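# Put only the full electrode boxes flat on the platform

## Task

Several boxes of welding electrodes look identical, but at least one of them is full and the rest have been partly used. Place every full box lying flat on the low platform, and make sure no partly used box ends up on it. Since appearance gives nothing away, tell them apart some other way, for example by how heavy each one feels.

## Robot and tools

Robot: two arms, left_arm and right_arm. Their bases sit near (+0.034, +0.252, 0) m and (+0.040, -0.271, 0) m in the scene frame, each turned only slightly about z. left_arm carries a five-finger left hand and right_arm a right hand; the left hand mirrors the right. Cameras: cam_high, cam_low, cam_left_wrist, cam_right_wrist, each 672x504 pixels.

Frames. Scene frame: origin at table-top height, halfway between the nominal bases. +z is up, +x points out over the table, and left_arm is on the +y side. Fixed cameras and the table use the scene frame. Hand positions, orientations, targets and all offsets use each arm's own base frame. The hand point is about 0.05 m in front of the palm. Its +z runs along the straight fingers and +y points out of the palm. Its +x runs across the palm away from the thumb on the right hand, and toward the thumb on the left. Fingertips reach roughly 0.06 to 0.07 m beyond the point. A wrist bracket on the little-finger side can strike things.

execute_actions(actions, cameras). actions is a list of actions. Each action is a list of up to 15 rows, one per 1/30 s step; a short action repeats its last row to fill 15 steps. Each row is one flat list of 28 numbers in [-1, 1] covering both arms, even if only one moves. Order: left dx, dy, dz, rx, ry, rz; left little, ring, middle, index, thumb_bend, thumb_turn, force_limit, speed; then the same 14 for the right arm. The six pose numbers are an offset, not a pose. It counts from that arm's Hand target as it stood when the action began, along the arm's base axes, and every row counts from that same start. 1.0 equals 0.6 m or 180 degrees; rx, ry, rz form one rotation vector about the Hand target's position. Sending the same offset again moves the arm further. All zeros re-requests the current Hand target.

Hand numbers are absolute targets, not offsets. Fingers: +1 straight/open, -1 curled/closed. thumb_bend: +1 straight, -1 fully bent. thumb_turn: +1 beside the palm, -1 in front of it, facing the fingers. force_limit: about 0 N at -1 up to 10 N at +1 (15 N for the two thumb motors). speed: near 0 at -1, full at +0.48 and above. There is no 'no change' value: to keep a hand as it is, repeat the eight numbers you last sent to it. If nothing has been sent yet, use hand_measured plus hand_force_limit and hand_speed. The hand grips objects about 0.035 to 0.065 m thick with the thumb turned in, or handles down to 0.025 m. For a gentle grip, close with speed -0.94 or lower. To squeeze harder, raise force_limit and also send a target more closed than hand_measured. cameras: a list of names, ["all"], or []. If left out, images come only when actions is empty.

move(target, speed, blend, blocking, cameras). target is one 28-number row as above, or a list of up to 15 such rows used as waypoints. Every waypoint is an offset from the same starting Hand targets, not from the previous waypoint. Each hand point then travels in a straight line. speed is in m/s, 0.002 to 4.3, default 0.25 (turns are limited to twice that in rad/s); give one value, or one per waypoint. blend is in metres and rounds corners at intermediate waypoints; 0 means stop at each. With blocking=false the result returns after about 0.5 s while the move keeps running. The paths ignore obstacles and the other arm, and a move lasts at most 10 s.

wait(seconds: 0 to 10, cameras) lets time pass while the arms hold. stop(cameras) brakes a running move. zoom_image(camera, region=[x0,y0,x1,y1]) enlarges part of that camera's latest image; the region may be at most 504 by 504 pixels. show_instructions() shows the reference pages. finished_scene(scene) ends the current scene with its number and cannot be undone.

Results. For each arm: end_effector_position (m) and end_effector_quat_wxyz in its base frame, Hand target (the base for your next offsets), joint positions, velocities and torques. hand_measured, hand_stopped_by (moving, target, force, stalled, fault) and hand_load_n follow the six-motor order; a load near 0 after closing means the grip was lost. Joint torques include the arm's own weight, so compare readings before and after lifting to judge which boxes are heavier. A move result adds a 'move:' line such as done, off_target, held or fault, plus which limits acted. The arms follow commands loosely and often rest 1 to 3 cm (sometimes 5 cm) short, usually low. That alone does not mean contact; send the missing distance as a new offset. Orientation commands are clipped to 40 degrees from the current orientation at each step.

Avoid: dropping boxes or releasing them while moving; anything leaving the table; fast or hard contact with the table, platform or fixed parts; the two hands touching or gripping each other; paths passing close to an arm's own base; long stretched-out holds or pushing against unreachable poses, since overheated motors (MOTOR HOT, then an over-temperature fault) make the arm drop; excessive finger force. Objects may occasionally be nudged by outside pushes.

Each tool is called after "Request:" as name(argument=value, ...) on one line, values as JSON.

Reference images:

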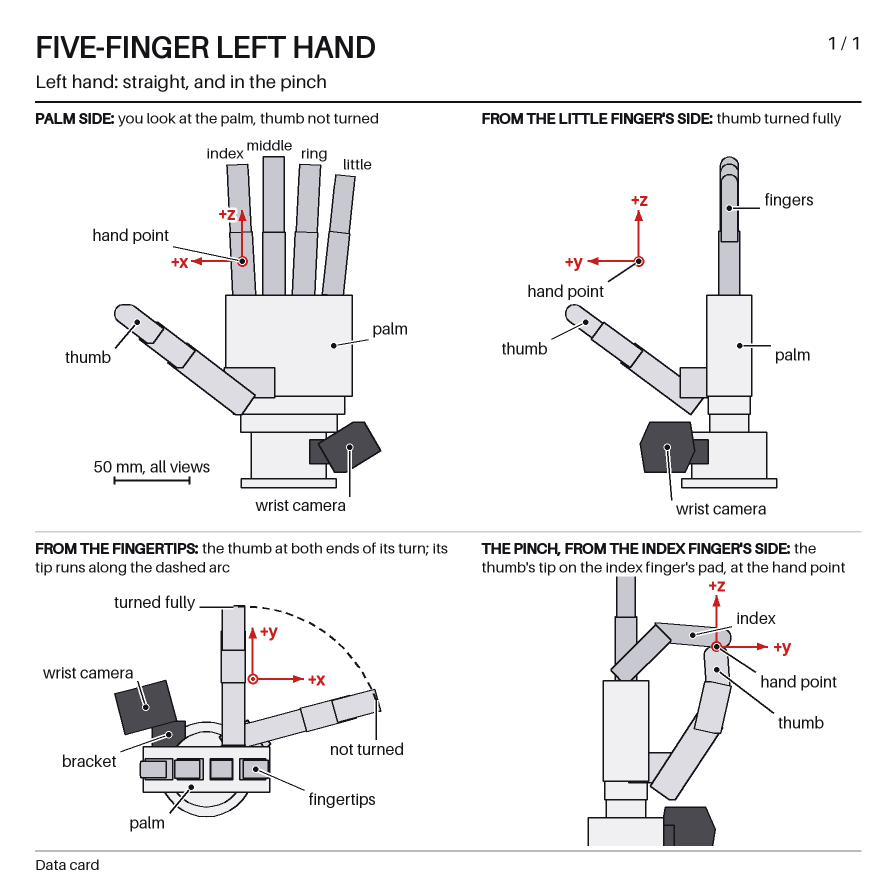

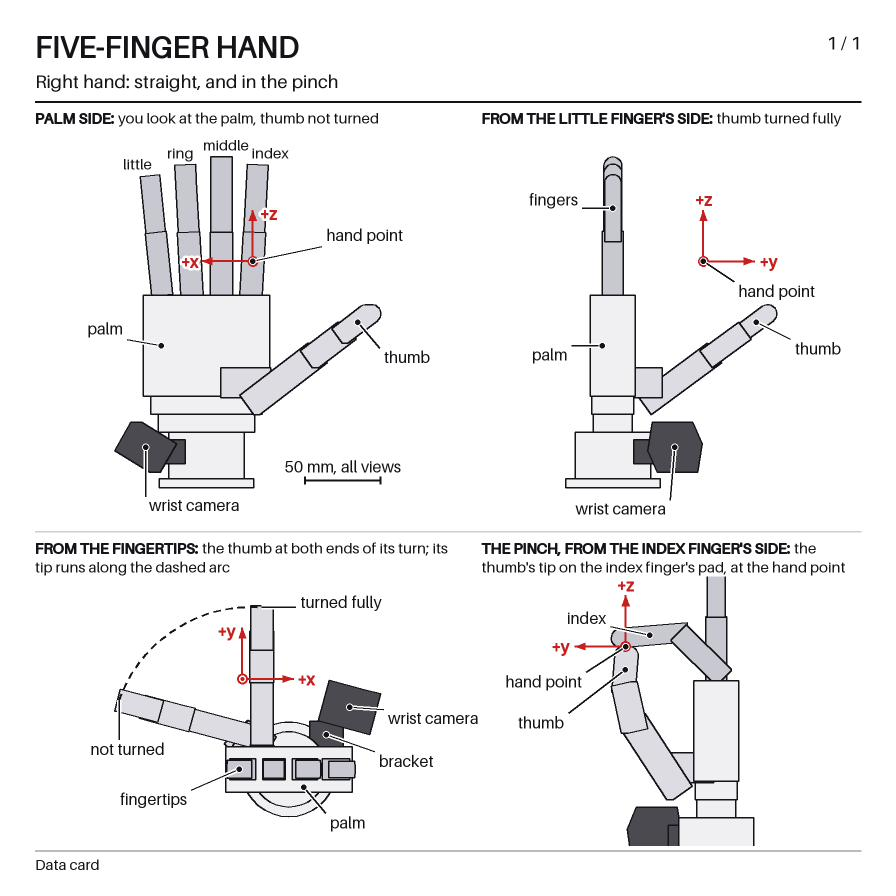

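## Session

Request:
execute_actions(actions=[])

Scene clock: 0.00 s.
left_arm: end_effector_position=(+0.2537, +0.3709, +0.1678) hand_measured=(+1.000, +1.000, +1.000, +1.000, +1.000, +1.000) hand_load_n=(+0.0, +0.0, +0.0, +0.0, +0.0, +0.0) hand_stopped_by=(target, target, target, target, target, target) hand_force_limit=0.00 hand_speed=-0.80 end_effector_quat_wxyz=(+0.053, +0.857, -0.496, +0.129) | right_arm: end_effector_position=(+0.4266, +0.4550, +0.1596) hand_measured=(+1.000, +1.000, +1.000, +1.000, +1.000, +1.000) hand_load_n=(+0.0, +0.0, +0.0, +0.0, +0.0, +0.0) hand_stopped_by=(target, target, target, target, target, target) hand_force_limit=0.00 hand_speed=-0.80 end_effector_quat_wxyz=(+0.290, +0.737, +0.491, +0.363)
Joint positions: left_arm=[1.069 1.782 1.612 -1.514 0.256 0.561] | right_arm=[1.131 1.876 1.401 -0.631 0.881 -1.838]
Joint velocities: within noise
Joint torques (N m): no reading
Motor temperatures (°C): left_arm=[35 30 30 32 27 29] | right_arm=[32 34 28 33 28 37]
Heat: left arm: hottest waist 35 °C; right arm: hottest wrist roll 37 °C.
Hand target: left_arm +0.2565, +0.3761, +0.1698; +0.047, +0.857, -0.496, +0.129 | right_arm +0.4298, +0.4617, +0.1702; +0.283, +0.738, +0.485, +0.374

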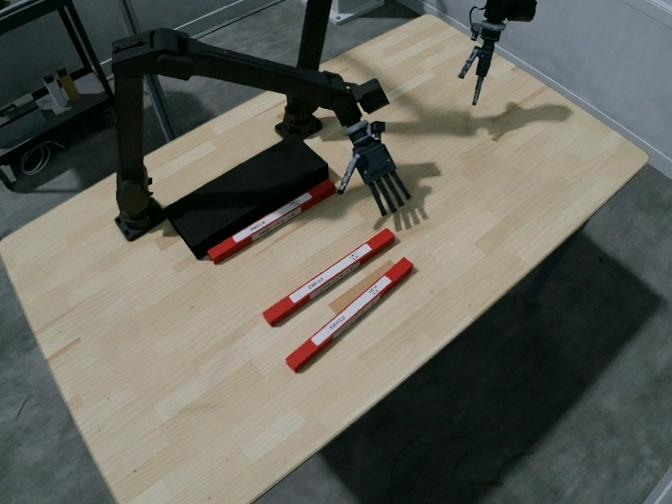

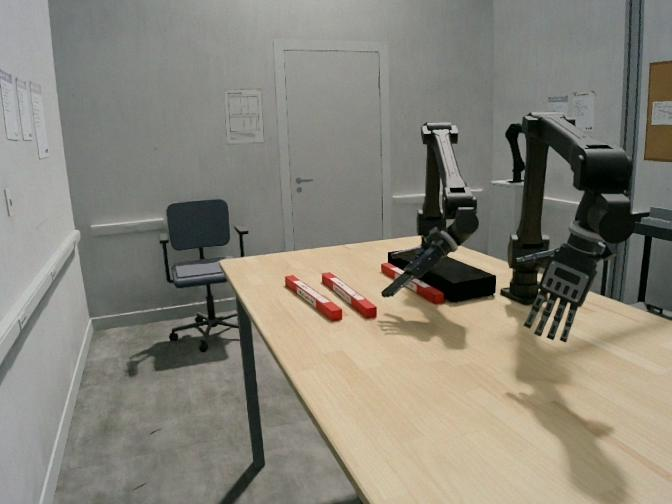

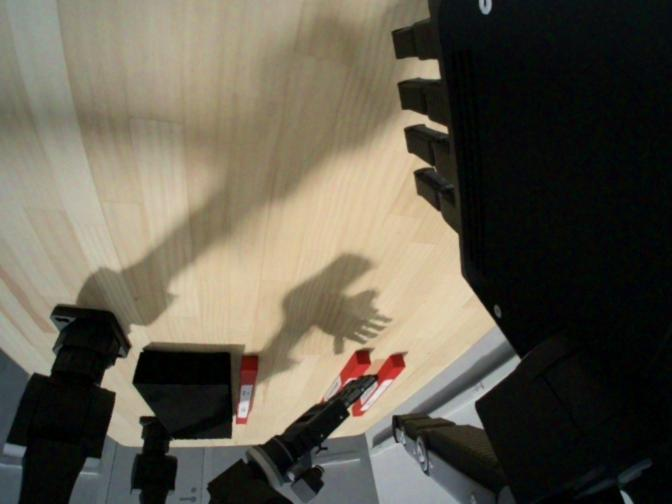

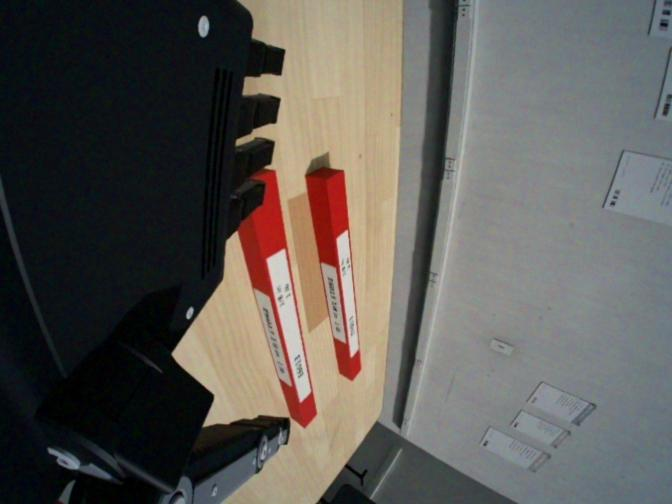

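Request:
zoom_image(camera="cam_high", region=[150, 120, 430, 380])

Request:
zoom_image(camera="cam_low", region=[270, 230, 530, 340])

Request:
zoom_image(camera="cam_left_wrist", region=[100, 320, 450, 500])

Scaled by 1.800 from the camera's 672x504 image, which has a finer 960x720 frame.

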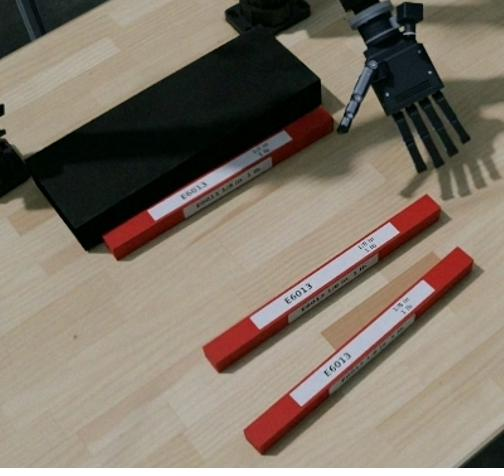

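Scaled by 1.938 from the camera's 672x504 image, which has a finer 960x720 frame.

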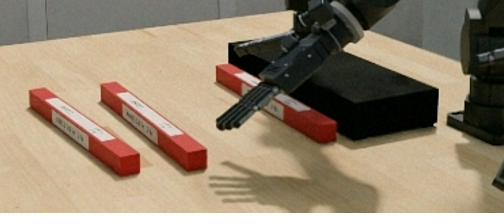

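Scaled by 1.440 from the camera's 672x504 image, which has a finer 960x720 frame.

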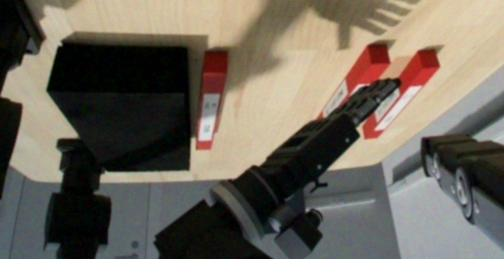

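Request:
move(target=[0,0,0,0,0,0,1,1,1,1,1,1,0,0, -0.05,-0.2,0.2,0.162,0,-0.153,1,1,1,1,1,1,0,0])

Scene clock: 47.73 s.
left_arm: end_effector_position=(+0.2537, +0.3709, +0.1678) hand_measured=(+1.000, +1.000, +1.000, +1.000, +1.000, +1.000) hand_load_n=(+0.0, +0.0, +0.0, +0.0, -0.5, +0.0) hand_stopped_by=(target, target, target, target, target, target) hand_force_limit=0.00 hand_speed=0.00 end_effector_quat_wxyz=(+0.053, +0.857, -0.496, +0.129) | right_arm: end_effector_position=(+0.3936, +0.3352, +0.2711) hand_measured=(+1.000, +1.000, +1.000, +1.000, +1.000, +1.000) hand_load_n=(+0.0, +0.0, +0.0, +0.0, +0.0, +0.0) hand_stopped_by=(target, target, target, target, target, target) hand_force_limit=0.00 hand_speed=0.00 end_effector_quat_wxyz=(+0.185, +0.878, +0.204, +0.393)
Joint positions: left_arm=[1.069 1.782 1.612 -1.514 0.256 0.561] | right_arm=[1.047 1.589 1.44 -1.052 0.839 -1.146]
Joint torques (N m): left_arm=[-2.14 -15.03 10.22 0.28 0.21 -0.11] | right_arm=[-0.38 -16.67 14.23 0.09 0.6 0.01]
Motor temperatures (°C): left_arm=[35 31 34 32 27 29] | right_arm=[32 37 33 33 28 35]
Heat: left arm: hottest waist 35 °C; right arm: hottest shoulder 37 °C.
Hand target: left_arm +0.2565, +0.3761, +0.1698; +0.047, +0.857, -0.496, +0.129 | right_arm +0.3999, +0.3418, +0.2902; +0.170, +0.878, +0.189, +0.405
Off the commanded pose: left_arm 0.006 m, 1 deg | right_arm 0.021 m, 3 deg.
move: off_target (right_arm)

Request:
move(target=[0,0,0,0,0,0,1,1,1,1,1,1,0,0, 0.133,-0.098,-0.15,0.478,0.003,-0.449,0.2,0.2,0.2,0.2,1,-1,0,0], cameras=["all"])

Scene clock: 63.27 s.
left_arm: end_effector_position=(+0.2537, +0.3709, +0.1678) hand_measured=(+1.000, +1.000, +1.000, +1.000, +1.000, +1.000) hand_load_n=(+0.0, +0.0, +0.0, +0.0, +0.0, +0.0) hand_stopped_by=(target, target, target, target, target, target) hand_force_limit=0.00 hand_speed=0.00 end_effector_quat_wxyz=(+0.053, +0.857, -0.496, +0.129) | right_arm: end_effector_position=(+0.4762, +0.2828, +0.1901) hand_measured=(+0.200, +0.200, +0.200, +0.200, +1.000, -1.000) hand_load_n=(+0.0, +0.0, +0.0, +0.0, +0.0, +0.0) hand_stopped_by=(target, target, target, target, target, target) hand_force_limit=0.00 hand_speed=0.00 end_effector_quat_wxyz=(-0.209, +0.680, -0.668, +0.221)
Joint positions: left_arm=[1.069 1.782 1.612 -1.514 0.256 0.561] | right_arm=[0.554 1.522 1.352 -0.862 0.319 0.448]
Joint torques (N m): left_arm=[-2.08 -15.09 10.21 0.28 0.23 -0.12] | right_arm=[-0.21 -17.14 9.99 1.31 0.18 0.03]
Heat: left arm: hottest waist 35 °C; right arm: hottest shoulder 38 °C.
Hand target: left_arm +0.2565, +0.3761, +0.1698; +0.047, +0.857, -0.496, +0.129 | right_arm +0.4796, +0.2830, +0.2002; -0.224, +0.671, -0.671, +0.223
Off the commanded pose: left_arm 0.006 m, 1 deg | right_arm 0.011 m, 2 deg.
move: off_target (right_arm)
camera_calibration:
cam_right_wrist: T_world_to_cam=[[-0.764452, -0.277186, -0.582049, 0.558161], [-0.473574, 0.854042, 0.215268, -0.0507531], [0.437425, 0.440206, -0.784142, -0.0714947], [0, 0, 0, 1]] pos_world=[0.433925, 0.229532, 0.27974]

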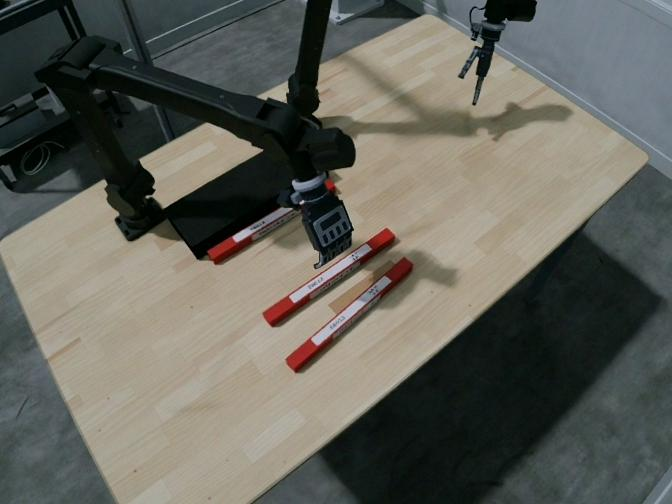

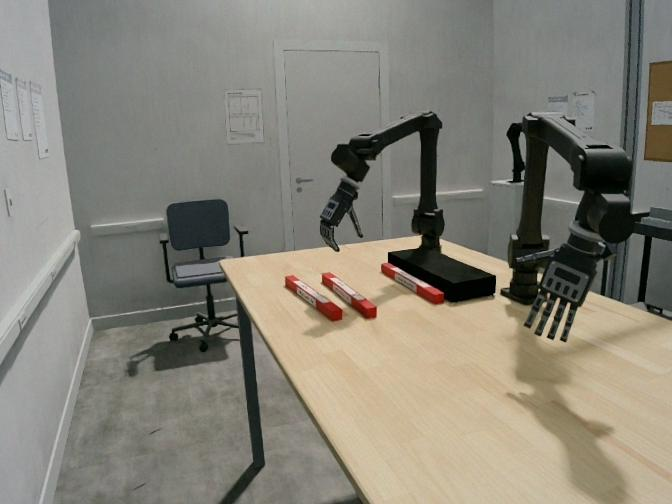

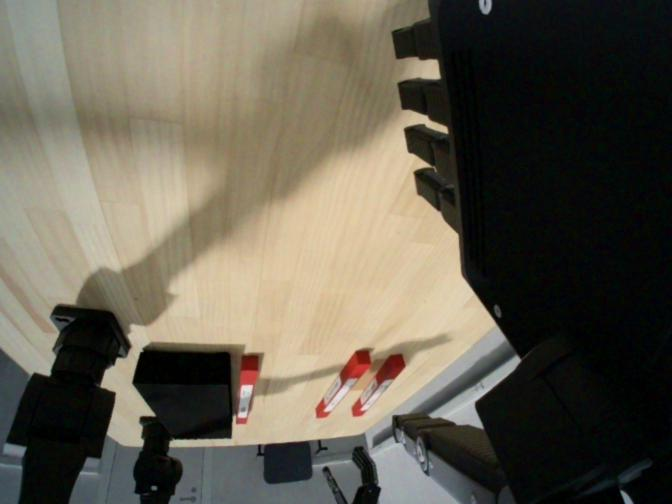

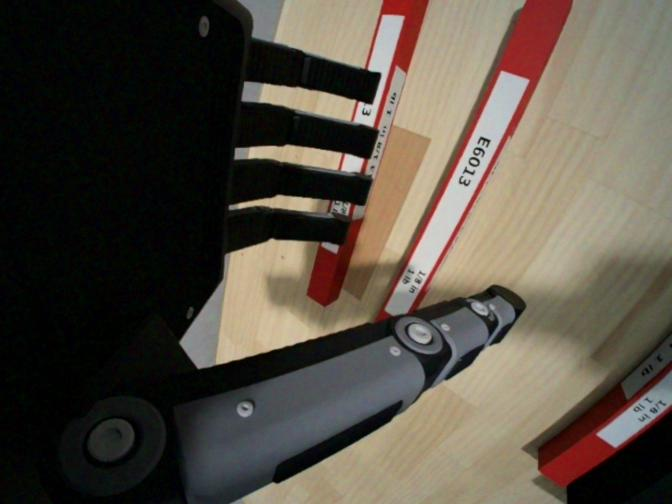

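Request:
zoom_image(camera="cam_right_wrist", region=[350, 0, 650, 330])

Scaled by 1.527 from the camera's 672x504 image, which has a finer 960x720 frame.

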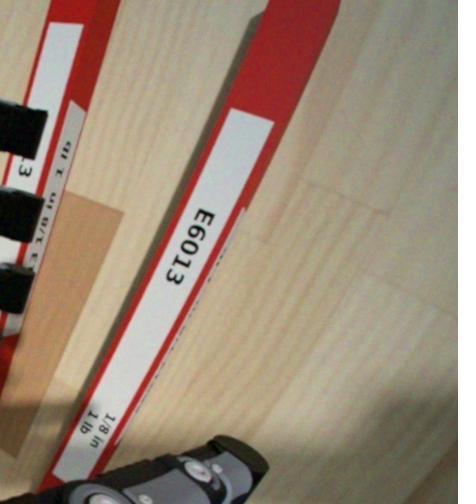

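Request:
move(target=[0,0,0,0,0,0,1,1,1,1,1,1,0,0, 0.029,0.028,-0.167,-0.005,-0.129,-0.022,0.4,0.4,0.4,0.4,1,-1,0,0], cameras=["cam_high","cam_low","cam_right_wrist"])

Scene clock: 94.10 s.
left_arm: end_effector_position=(+0.2537, +0.3709, +0.1678) hand_measured=(+1.000, +1.000, +1.000, +1.000, +1.000, +1.000) hand_load_n=(+0.0, +0.0, +0.0, +0.0, +0.0, +0.0) hand_stopped_by=(target, target, target, target, target, target) hand_force_limit=0.00 hand_speed=0.00 end_effector_quat_wxyz=(+0.053, +0.857, -0.496, +0.129) | right_arm: end_effector_position=(+0.4952, +0.2953, +0.0967) hand_measured=(+0.400, +0.400, +0.400, +0.400, +1.000, -1.000) hand_load_n=(+0.0, +0.0, +0.0, +0.0, +0.0, +0.0) hand_stopped_by=(target, target, target, target, target, target) hand_force_limit=0.00 hand_speed=0.00 end_effector_quat_wxyz=(-0.334, +0.591, -0.638, +0.364)
Joint positions: left_arm=[1.069 1.782 1.612 -1.514 0.256 0.561] | right_arm=[0.659 1.542 0.939 -0.074 0.617 0.432]
Joint torques (N m): left_arm=[-2.14 -15.15 10.19 0.29 0.22 -0.11] | right_arm=[0.44 -14.45 9.11 1.77 0.42 -0.15]
Heat: left arm: hottest elbow 36 °C; right arm: hottest shoulder 37 °C.
Hand target: left_arm +0.2565, +0.3761, +0.1698; +0.047, +0.857, -0.496, +0.129 | right_arm +0.4970, +0.2999, +0.1001; -0.342, +0.590, -0.633, +0.366
Off the commanded pose: left_arm 0.006 m, 1 deg | right_arm 0.006 m, 1 deg.
move: done
camera_calibration:
cam_right_wrist: T_world_to_cam=[[-0.482843, -0.222439, -0.846985, 0.391714], [-0.450109, 0.892699, 0.0221503, -0.0366899], [0.751176, 0.391931, -0.531155, -0.324146], [0, 0, 0, 1]] pos_world=[0.416113, 0.246928, 0.160417]
Images, in order (width x height): cam_high 672x504, cam_low 672x504, cam_right_wrist 672x504.

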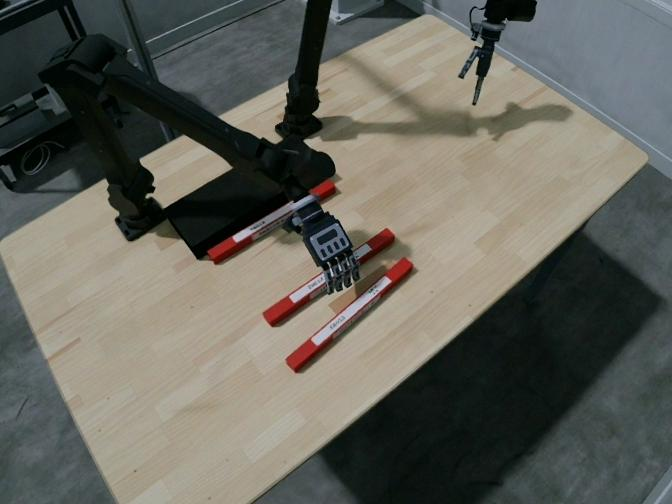

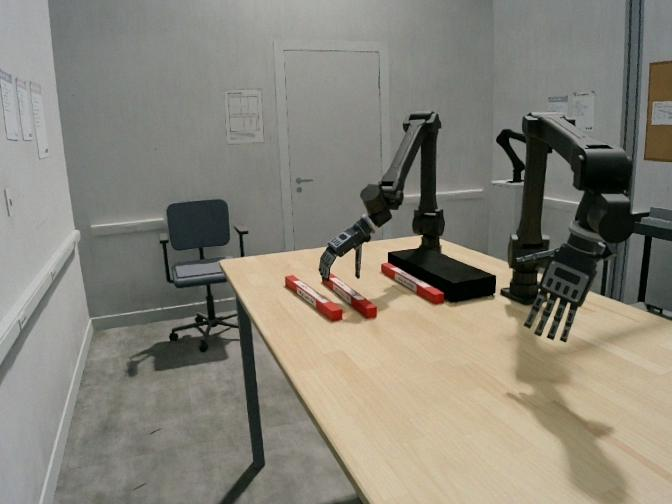

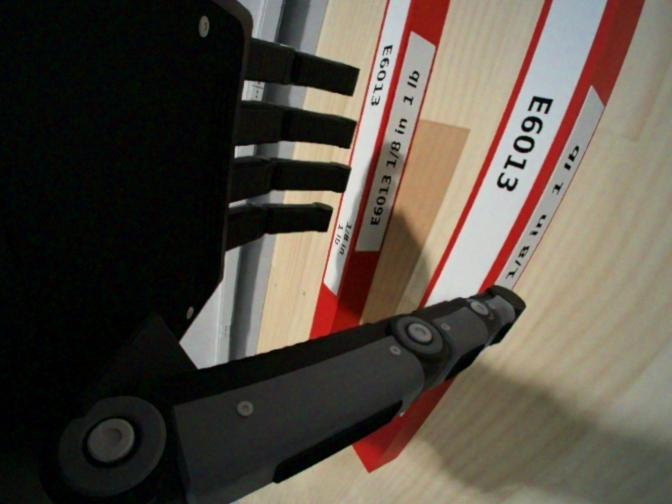

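Request:
zoom_image(camera="cam_low", region=[270, 220, 410, 330])

Request:
zoom_image(camera="cam_high", region=[260, 170, 430, 340])

Scaled by 3.600 from the camera's 672x504 image, which has a finer 960x720 frame.

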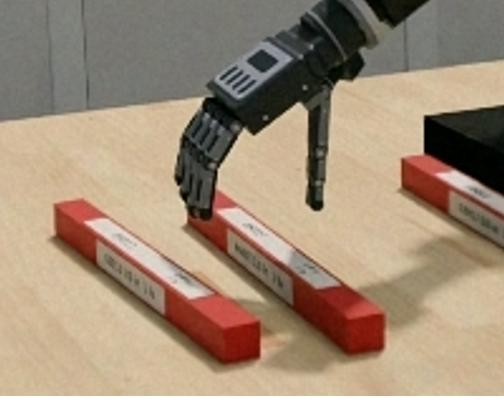

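Scaled by 2.965 from the camera's 672x504 image, which has a finer 960x720 frame.

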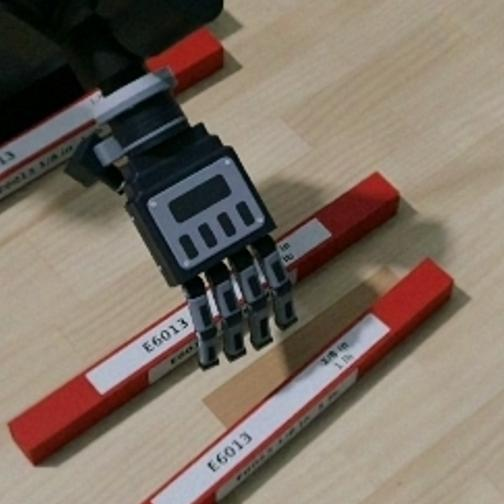

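Request:
move(target=[0,0,0,0,0,0,1,1,1,1,1,1,0,0, 0.0,0,-0.083,0,0,0,0.4,0.4,0.4,0.4,1,-1,0,0], cameras=["cam_low","cam_right_wrist"], speed=0.1)

Request:
zoom_image(camera="cam_low", region=[270, 220, 410, 330])

Scene clock: 108.93 s.
left_arm: end_effector_position=(+0.2537, +0.3709, +0.1678) hand_measured=(+1.000, +1.000, +1.000, +1.000, +1.000, +1.000) hand_load_n=(+0.0, +0.0, +0.0, +0.0, -0.5, +0.0) hand_stopped_by=(target, target, target, target, target, target) hand_force_limit=0.00 hand_speed=0.00 end_effector_quat_wxyz=(+0.053, +0.857, -0.496, +0.129) | right_arm: end_effector_position=(+0.4954, +0.2953, +0.0473) hand_measured=(+0.400, +0.400, +0.400, +0.400, +1.000, -1.000) hand_load_n=(+0.0, +0.0, +0.0, +0.0, +0.0, +0.0) hand_stopped_by=(target, target, target, target, target, target) hand_force_limit=0.00 hand_speed=0.00 end_effector_quat_wxyz=(-0.335, +0.591, -0.638, +0.364)
Joint positions: left_arm=[1.069 1.782 1.612 -1.514 0.256 0.561] | right_arm=[0.659 1.633 0.886 0.07 0.618 0.431]
Joint torques (N m): left_arm=[-1.96 -15.09 10.22 0.31 0.23 -0.12] | right_arm=[0.44 -14.97 8.21 1.76 0.4 -0.15]
Heat: left arm: hottest elbow 36 °C; right arm: hottest shoulder 38 °C.
Hand target: left_arm +0.2565, +0.3761, +0.1698; +0.047, +0.857, -0.496, +0.129 | right_arm +0.4969, +0.2998, +0.0501; -0.342, +0.590, -0.633, +0.366
Off the commanded pose: left_arm 0.006 m, 1 deg | right_arm 0.006 m, 1 deg.
move: done
camera_calibration:
cam_right_wrist: T_world_to_cam=[[-0.482241, -0.222346, -0.847352, 0.349693], [-0.45001, 0.892756, 0.0218475, -0.035571], [0.751621, 0.391853, -0.530582, -0.35069], [0, 0, 0, 1]] pos_world=[0.416215, 0.246928, 0.11102]
Images, in order (width x height): cam_low 672x504, cam_right_wrist 672x504.

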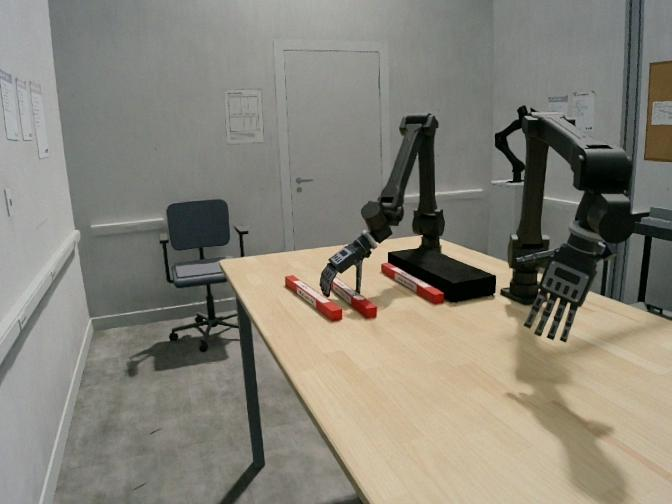

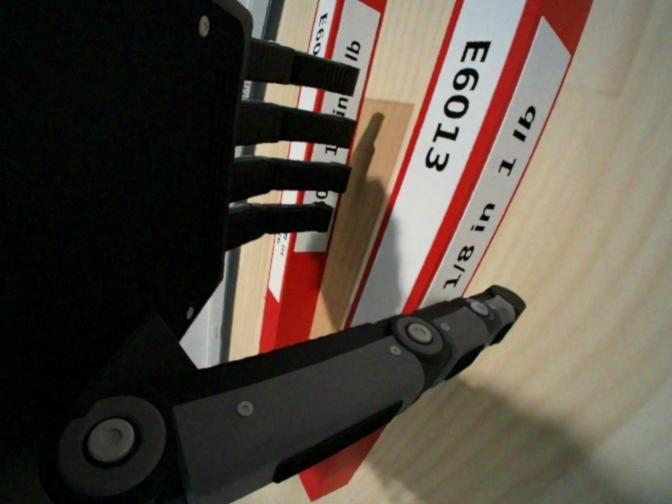

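Scaled by 3.600 from the camera's 672x504 image, which has a finer 960x720 frame.

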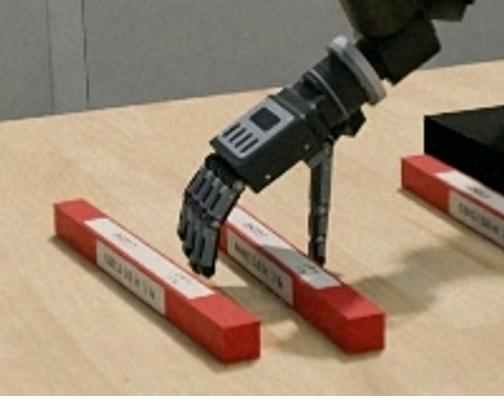

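Request:
zoom_image(camera="cam_right_wrist", region=[340, 0, 600, 200])

Scaled by 1.938 from the camera's 672x504 image, which has a finer 960x720 frame.

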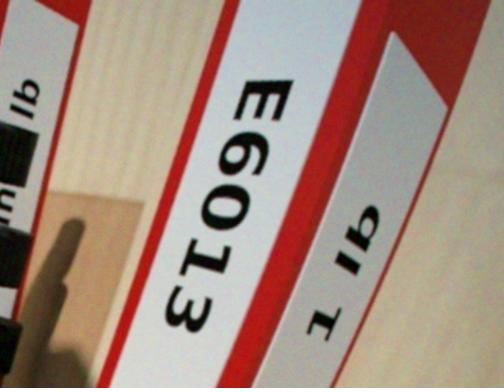

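Request:
move(target=[0,0,0,0,0,0,1,1,1,1,1,1,0,0, 0.0,0,-0.03,0,0,0,0.4,0.4,0.4,0.4,0.8,-1,0,0], cameras=["cam_low","cam_high","cam_right_wrist"], speed=0.06)

Request:
zoom_image(camera="cam_low", region=[270, 220, 410, 330])

Request:
zoom_image(camera="cam_high", region=[260, 170, 430, 340])

Scene clock: 140.23 s.
left_arm: end_effector_position=(+0.2537, +0.3709, +0.1678) hand_measured=(+1.000, +1.000, +1.000, +1.000, +1.000, +1.000) hand_load_n=(+0.0, +0.0, +0.0, +0.0, +0.0, +0.0) hand_stopped_by=(target, target, target, target, target, target) hand_force_limit=0.00 hand_speed=0.00 end_effector_quat_wxyz=(+0.053, +0.857, -0.496, +0.129) | right_arm: end_effector_position=(+0.4978, +0.2972, +0.0371) hand_measured=(+0.400, +0.400, +0.400, +0.400, +0.800, -1.000) hand_load_n=(+0.0, +0.0, +0.0, +0.0, +0.5, +0.0) hand_stopped_by=(target, target, target, target, target, target) hand_force_limit=0.00 hand_speed=0.00 end_effector_quat_wxyz=(-0.341, +0.587, -0.637, +0.365)
Joint positions: left_arm=[1.069 1.782 1.612 -1.514 0.256 0.561] | right_arm=[0.659 1.66 0.876 0.123 0.619 0.43]
Joint torques (N m): left_arm=[-2.02 -15.03 10.18 0.29 0.23 -0.11] | right_arm=[0.67 -14.27 7.61 1.73 0.36 -0.13]
Heat: left arm: hottest elbow 36 °C; right arm: hottest shoulder 37 °C.
Hand target: left_arm +0.2565, +0.3761, +0.1698; +0.047, +0.857, -0.496, +0.129 | right_arm +0.4971, +0.2998, +0.0323; -0.342, +0.590, -0.633, +0.366
Off the commanded pose: left_arm 0.006 m, 1 deg | right_arm 0.006 m, 1 deg.
move: done
camera_calibration:
cam_right_wrist: T_world_to_cam=[[-0.47148, -0.215562, -0.855126, 0.335525], [-0.450636, 0.892398, 0.0235037, -0.0356671], [0.758046, 0.396432, -0.517888, -0.363738], [0, 0, 0, 1]] pos_world=[0.417851, 0.248353, 0.0993791]
Images, in order (width x height): cam_high 672x504, cam_low 672x504, cam_right_wrist 672x504.

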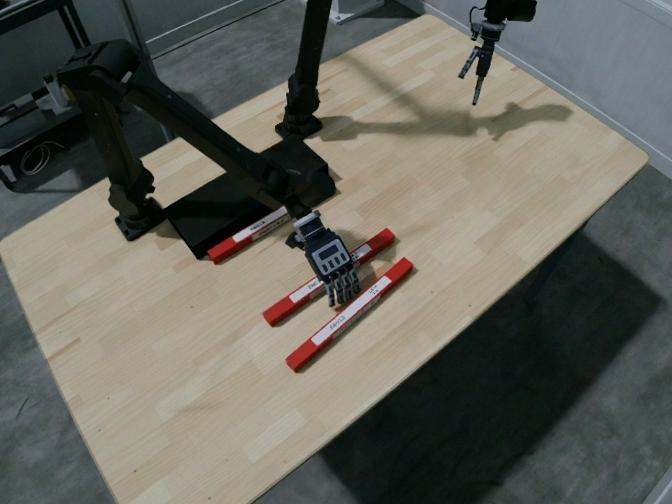

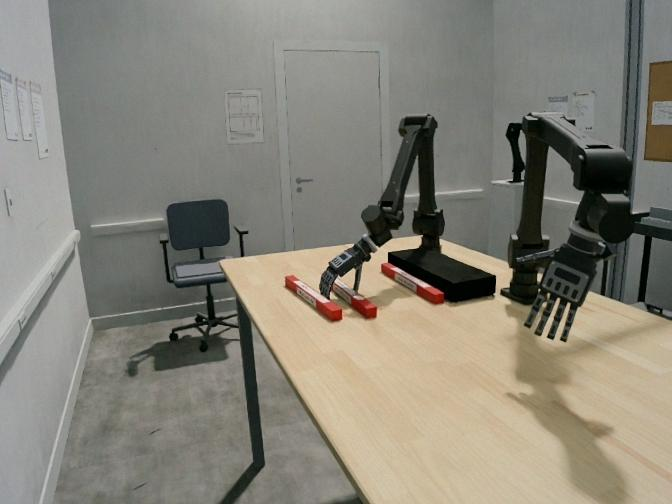

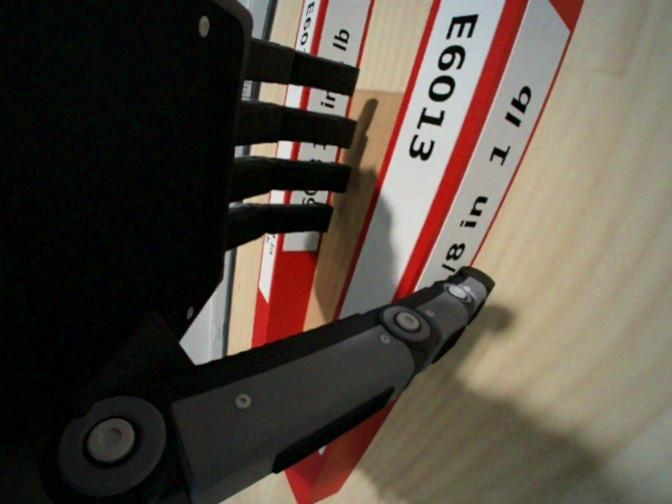

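Scaled by 3.600 from the camera's 672x504 image, which has a finer 960x720 frame.

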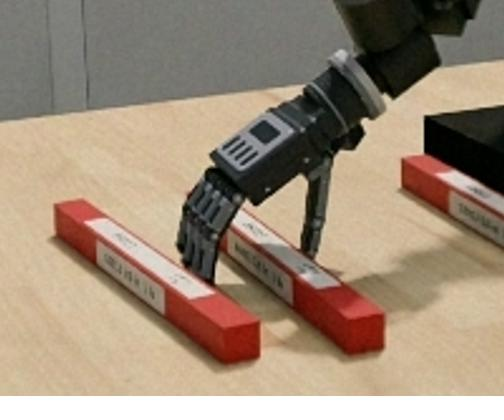

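Scaled by 2.965 from the camera's 672x504 image, which has a finer 960x720 frame.

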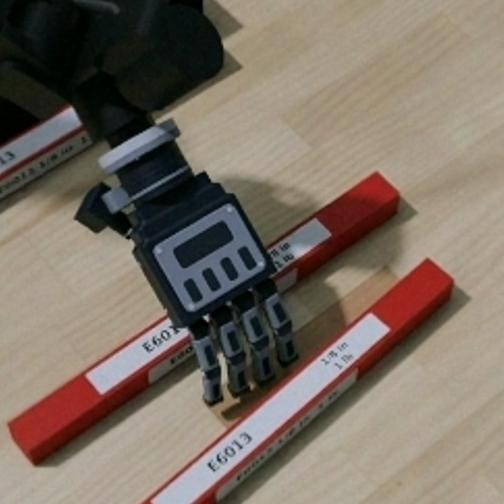

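Request:
zoom_image(camera="cam_low", region=[310, 260, 390, 325])

Scaled by 6.300 from the camera's 672x504 image, which has a finer 960x720 frame.

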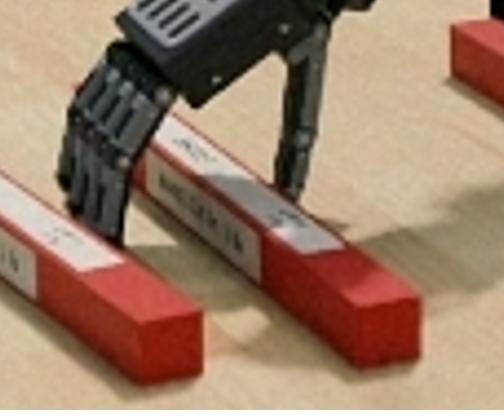

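Request:
move(target=[0,0,0,0,0,0,1,1,1,1,1,1,0,0, 0.0,0,-0.015,0,0,0,0.4,0.4,0.4,0.4,0.8,-1,0,0], speed=0.05)

Request:
move(target=[0,0,0,0,0,0,1,1,1,1,1,1,0,0, 0.0,0,0,0,0,0,-0.5,-0.5,-0.5,-0.5,0.0,-1,-0.6,-0.85], cameras=["cam_low","cam_high","cam_right_wrist"], speed=0.05)

Request:
zoom_image(camera="cam_low", region=[310, 260, 390, 325])

Scene clock: 163.17 s.
left_arm: end_effector_position=(+0.2537, +0.3709, +0.1678) hand_measured=(+1.000, +1.000, +1.000, +1.000, +1.000, +1.000) hand_load_n=(+0.0, +0.0, +0.0, +0.0, +0.0, +0.0) hand_stopped_by=(target, target, target, target, target, target) hand_force_limit=0.00 hand_speed=0.00 end_effector_quat_wxyz=(+0.053, +0.857, -0.496, +0.129) | right_arm: end_effector_position=(+0.4980, +0.2975, +0.0370) hand_measured=(+0.400, +0.400, +0.400, +0.400, +0.800, -1.000) hand_load_n=(+0.0, +0.0, +0.0, +0.0, +2.5, -2.0) hand_stopped_by=(target, target, target, target, target, target) hand_force_limit=0.00 hand_speed=0.00 end_effector_quat_wxyz=(-0.345, +0.586, -0.634, +0.367)
Joint positions: left_arm=[1.069 1.782 1.612 -1.514 0.256 0.561] | right_arm=[0.66 1.661 0.869 0.144 0.619 0.423]
Joint torques (N m): left_arm=[-2.14 -15.03 10.24 0.31 0.22 -0.12] | right_arm=[0.32 -12.75 7.5 1.94 0.35 -0.06]
Heat: left arm: hottest elbow 36 °C; right arm: hottest shoulder 37 °C.
Hand target: left_arm +0.2565, +0.3761, +0.1698; +0.047, +0.857, -0.496, +0.129 | right_arm +0.4970, +0.2997, +0.0231; -0.341, +0.590, -0.633, +0.366
Off the commanded pose: left_arm 0.006 m, 1 deg | right_arm 0.014 m, 1 deg.
move: off_target (right_arm)

Scene clock: 165.23 s.
left_arm: end_effector_position=(+0.2537, +0.3709, +0.1678) hand_measured=(+1.000, +1.000, +1.000, +1.000, +1.000, +1.000) hand_load_n=(+0.0, +0.0, +0.0, +0.0, +0.0, +0.0) hand_stopped_by=(target, target, target, target, target, target) hand_force_limit=0.00 hand_speed=0.00 end_effector_quat_wxyz=(+0.053, +0.857, -0.496, +0.129) | right_arm: end_effector_position=(+0.4980, +0.2977, +0.0370) hand_measured=(-0.350, -0.266, -0.224, -0.294, +0.798, -1.000) hand_load_n=(+2.0, +0.5, +0.5, +1.0, +4.5, -1.0) hand_stopped_by=(force, force, force, force, force, target) hand_force_limit=-0.60 hand_speed=-0.85 end_effector_quat_wxyz=(-0.346, +0.587, -0.633, +0.368)
Joint positions: left_arm=[1.069 1.782 1.612 -1.514 0.256 0.561] | right_arm=[0.66 1.662 0.868 0.147 0.62 0.42]
Joint torques (N m): left_arm=[-2.08 -15.15 10.22 0.27 0.22 -0.11] | right_arm=[0.26 -12.86 7.51 1.83 0.3 -0.04]
Heat: left arm: hottest elbow 36 °C; right arm: hottest shoulder 37 °C.
Hand target: left_arm +0.2565, +0.3761, +0.1698; +0.047, +0.857, -0.496, +0.129 | right_arm +0.4970, +0.2998, +0.0232; -0.342, +0.590, -0.633, +0.366
Off the commanded pose: left_arm 0.006 m, 1 deg | right_arm 0.014 m, 1 deg.
move: off_target (right_arm)
camera_calibration:
cam_right_wrist: T_world_to_cam=[[-0.460617, -0.219076, -0.860138, 0.331468], [-0.456101, 0.889753, 0.0176299, -0.0322253], [0.761448, 0.400431, -0.509757, -0.367324], [0, 0, 0, 1]] pos_world=[0.41768, 0.248377, 0.0984299]
Images, in order (width x height): cam_high 672x504, cam_low 672x504, cam_right_wrist 672x504.

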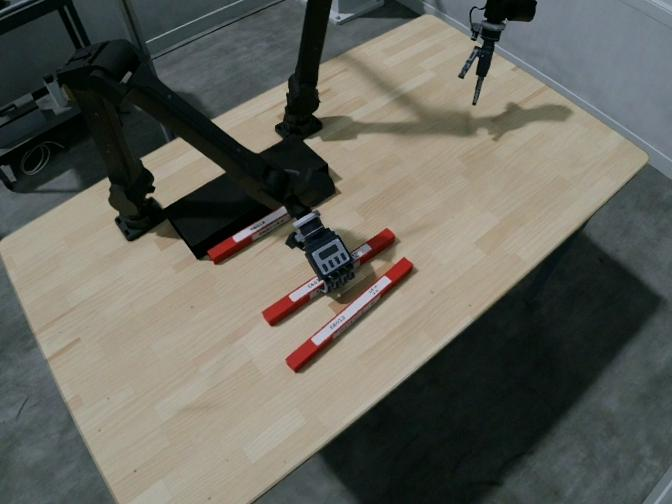

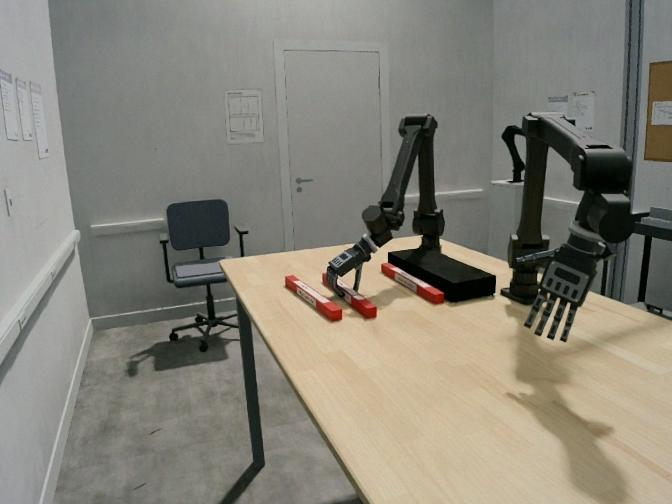

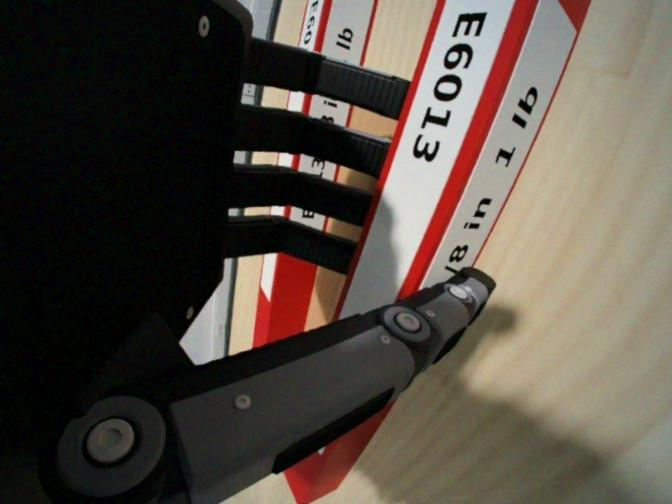

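Scaled by 6.300 from the camera's 672x504 image, which has a finer 960x720 frame.

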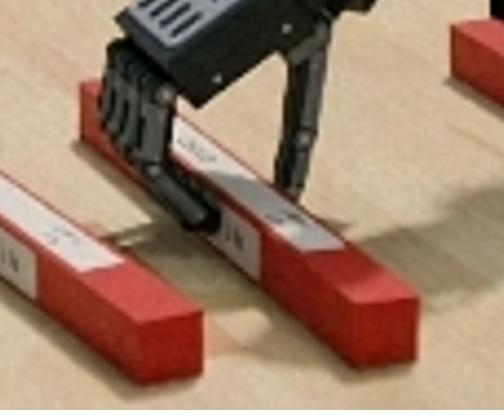

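Request:
move(target=[0,0,0,0,0,0,1,1,1,1,1,1,0,0, 0.0,0,0.028,0,0,0,-0.5,-0.5,-0.5,-0.5,0.0,-1,-0.6,-0.85], speed=0.05)

Request:
move(target=[0,0,0,0,0,0,1,1,1,1,1,1,0,0, 0.0,0,0,0,0,0,-0.55,-0.55,-0.55,-0.55,-0.1,-1,-0.4,-0.85], cameras=["cam_low","cam_high","cam_right_wrist"], speed=0.05)

Request:
zoom_image(camera="cam_low", region=[310, 260, 390, 325])

Scene clock: 170.53 s.
left_arm: end_effector_position=(+0.2537, +0.3709, +0.1678) hand_measured=(+1.000, +1.000, +1.000, +1.000, +1.000, +1.000) hand_load_n=(+0.0, +0.0, +0.0, +0.0, +0.0, +0.0) hand_stopped_by=(target, target, target, target, target, target) hand_force_limit=0.00 hand_speed=0.00 end_effector_quat_wxyz=(+0.053, +0.857, -0.496, +0.129) | right_arm: end_effector_position=(+0.4970, +0.2971, +0.0365) hand_measured=(-0.350, -0.266, -0.224, -0.294, +0.798, -1.000) hand_load_n=(+2.0, +0.5, +0.0, +2.0, +3.0, +1.0) hand_stopped_by=(force, force, force, force, force, target) hand_force_limit=-0.60 hand_speed=-0.85 end_effector_quat_wxyz=(-0.343, +0.588, -0.633, +0.367)
Joint positions: left_arm=[1.069 1.782 1.612 -1.514 0.256 0.561] | right_arm=[0.66 1.66 0.868 0.139 0.619 0.42]
Joint torques (N m): left_arm=[-2.14 -15.09 10.22 0.28 0.22 -0.11] | right_arm=[0.32 -15.68 8.76 0.32 0.32 -0.05]
Heat: left arm: hottest elbow 37 °C; right arm: hottest shoulder 37 °C.
Hand target: left_arm +0.2565, +0.3761, +0.1698; +0.047, +0.857, -0.496, +0.129 | right_arm +0.4970, +0.2998, +0.0400; -0.342, +0.590, -0.633, +0.366
Off the commanded pose: left_arm 0.006 m, 1 deg | right_arm 0.004 m, 0 deg.
move: done

Scene clock: 171.03 s.
left_arm: end_effector_position=(+0.2537, +0.3709, +0.1678) hand_measured=(+1.000, +1.000, +1.000, +1.000, +1.000, +1.000) hand_load_n=(+0.0, +0.0, +0.0, +0.0, +0.0, +0.0) hand_stopped_by=(target, target, target, target, target, target) hand_force_limit=0.00 hand_speed=0.00 end_effector_quat_wxyz=(+0.053, +0.857, -0.496, +0.129) | right_arm: end_effector_position=(+0.4967, +0.2970, +0.0367) hand_measured=(-0.416, -0.306, -0.250, -0.304, +0.796, -1.000) hand_load_n=(+3.0, +1.5, +2.0, +1.0, +7.5, +4.0) hand_stopped_by=(force, force, force, force, force, target) hand_force_limit=-0.40 hand_speed=-0.85 end_effector_quat_wxyz=(-0.343, +0.589, -0.633, +0.367)
Joint positions: left_arm=[1.069 1.782 1.612 -1.514 0.256 0.561] | right_arm=[0.66 1.659 0.868 0.137 0.619 0.42]
Joint torques (N m): left_arm=[-2.08 -15.15 10.21 0.29 0.22 -0.11] | right_arm=[0.38 -15.44 8.76 0.43 0.33 -0.05]
Heat: left arm: hottest elbow 37 °C; right arm: hottest shoulder 37 °C.
Hand target: left_arm +0.2565, +0.3761, +0.1698; +0.047, +0.857, -0.496, +0.129 | right_arm +0.4970, +0.2998, +0.0400; -0.342, +0.590, -0.633, +0.366
Off the commanded pose: left_arm 0.006 m, 1 deg | right_arm 0.004 m, 0 deg.
move: done
camera_calibration:
cam_right_wrist: T_world_to_cam=[[-0.465371, -0.221954, -0.856835, 0.333602], [-0.456237, 0.88969, 0.0173303, -0.0320068], [0.758471, 0.398985, -0.515299, -0.364047], [0, 0, 0, 1]] pos_world=[0.416765, 0.247769, 0.0988034]
Images, in order (width x height): cam_high 672x504, cam_low 672x504, cam_right_wrist 672x504.

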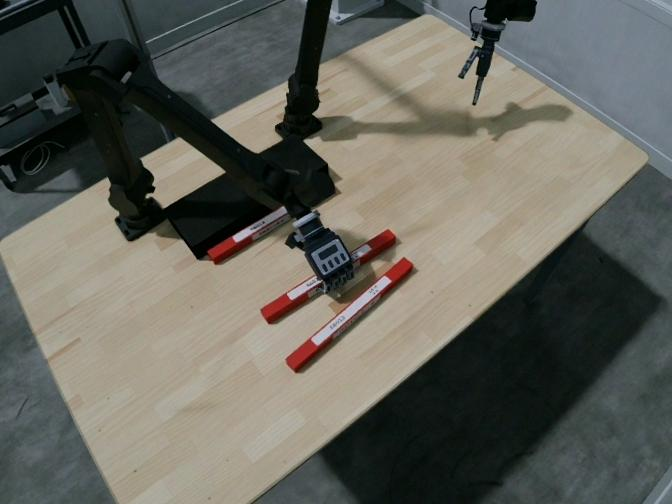

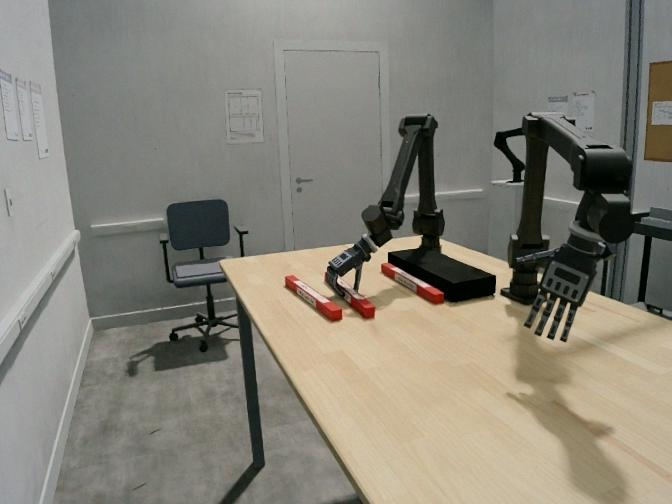

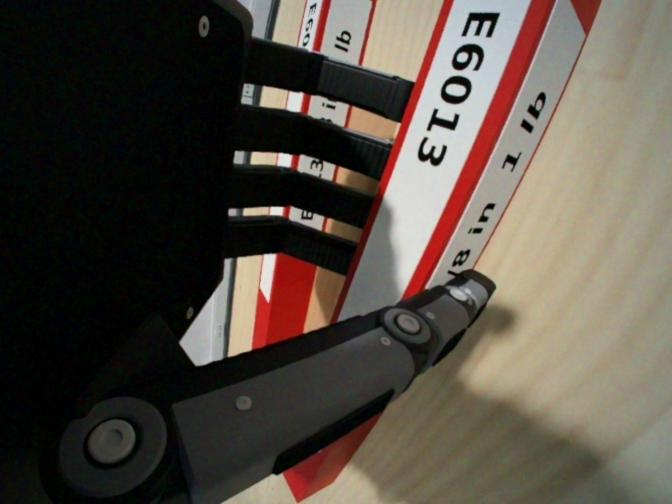

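Scaled by 6.300 from the camera's 672x504 image, which has a finer 960x720 frame.

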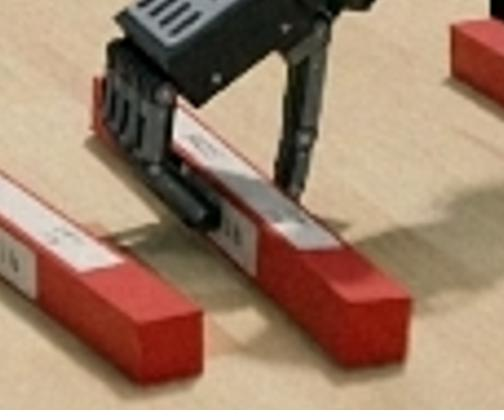

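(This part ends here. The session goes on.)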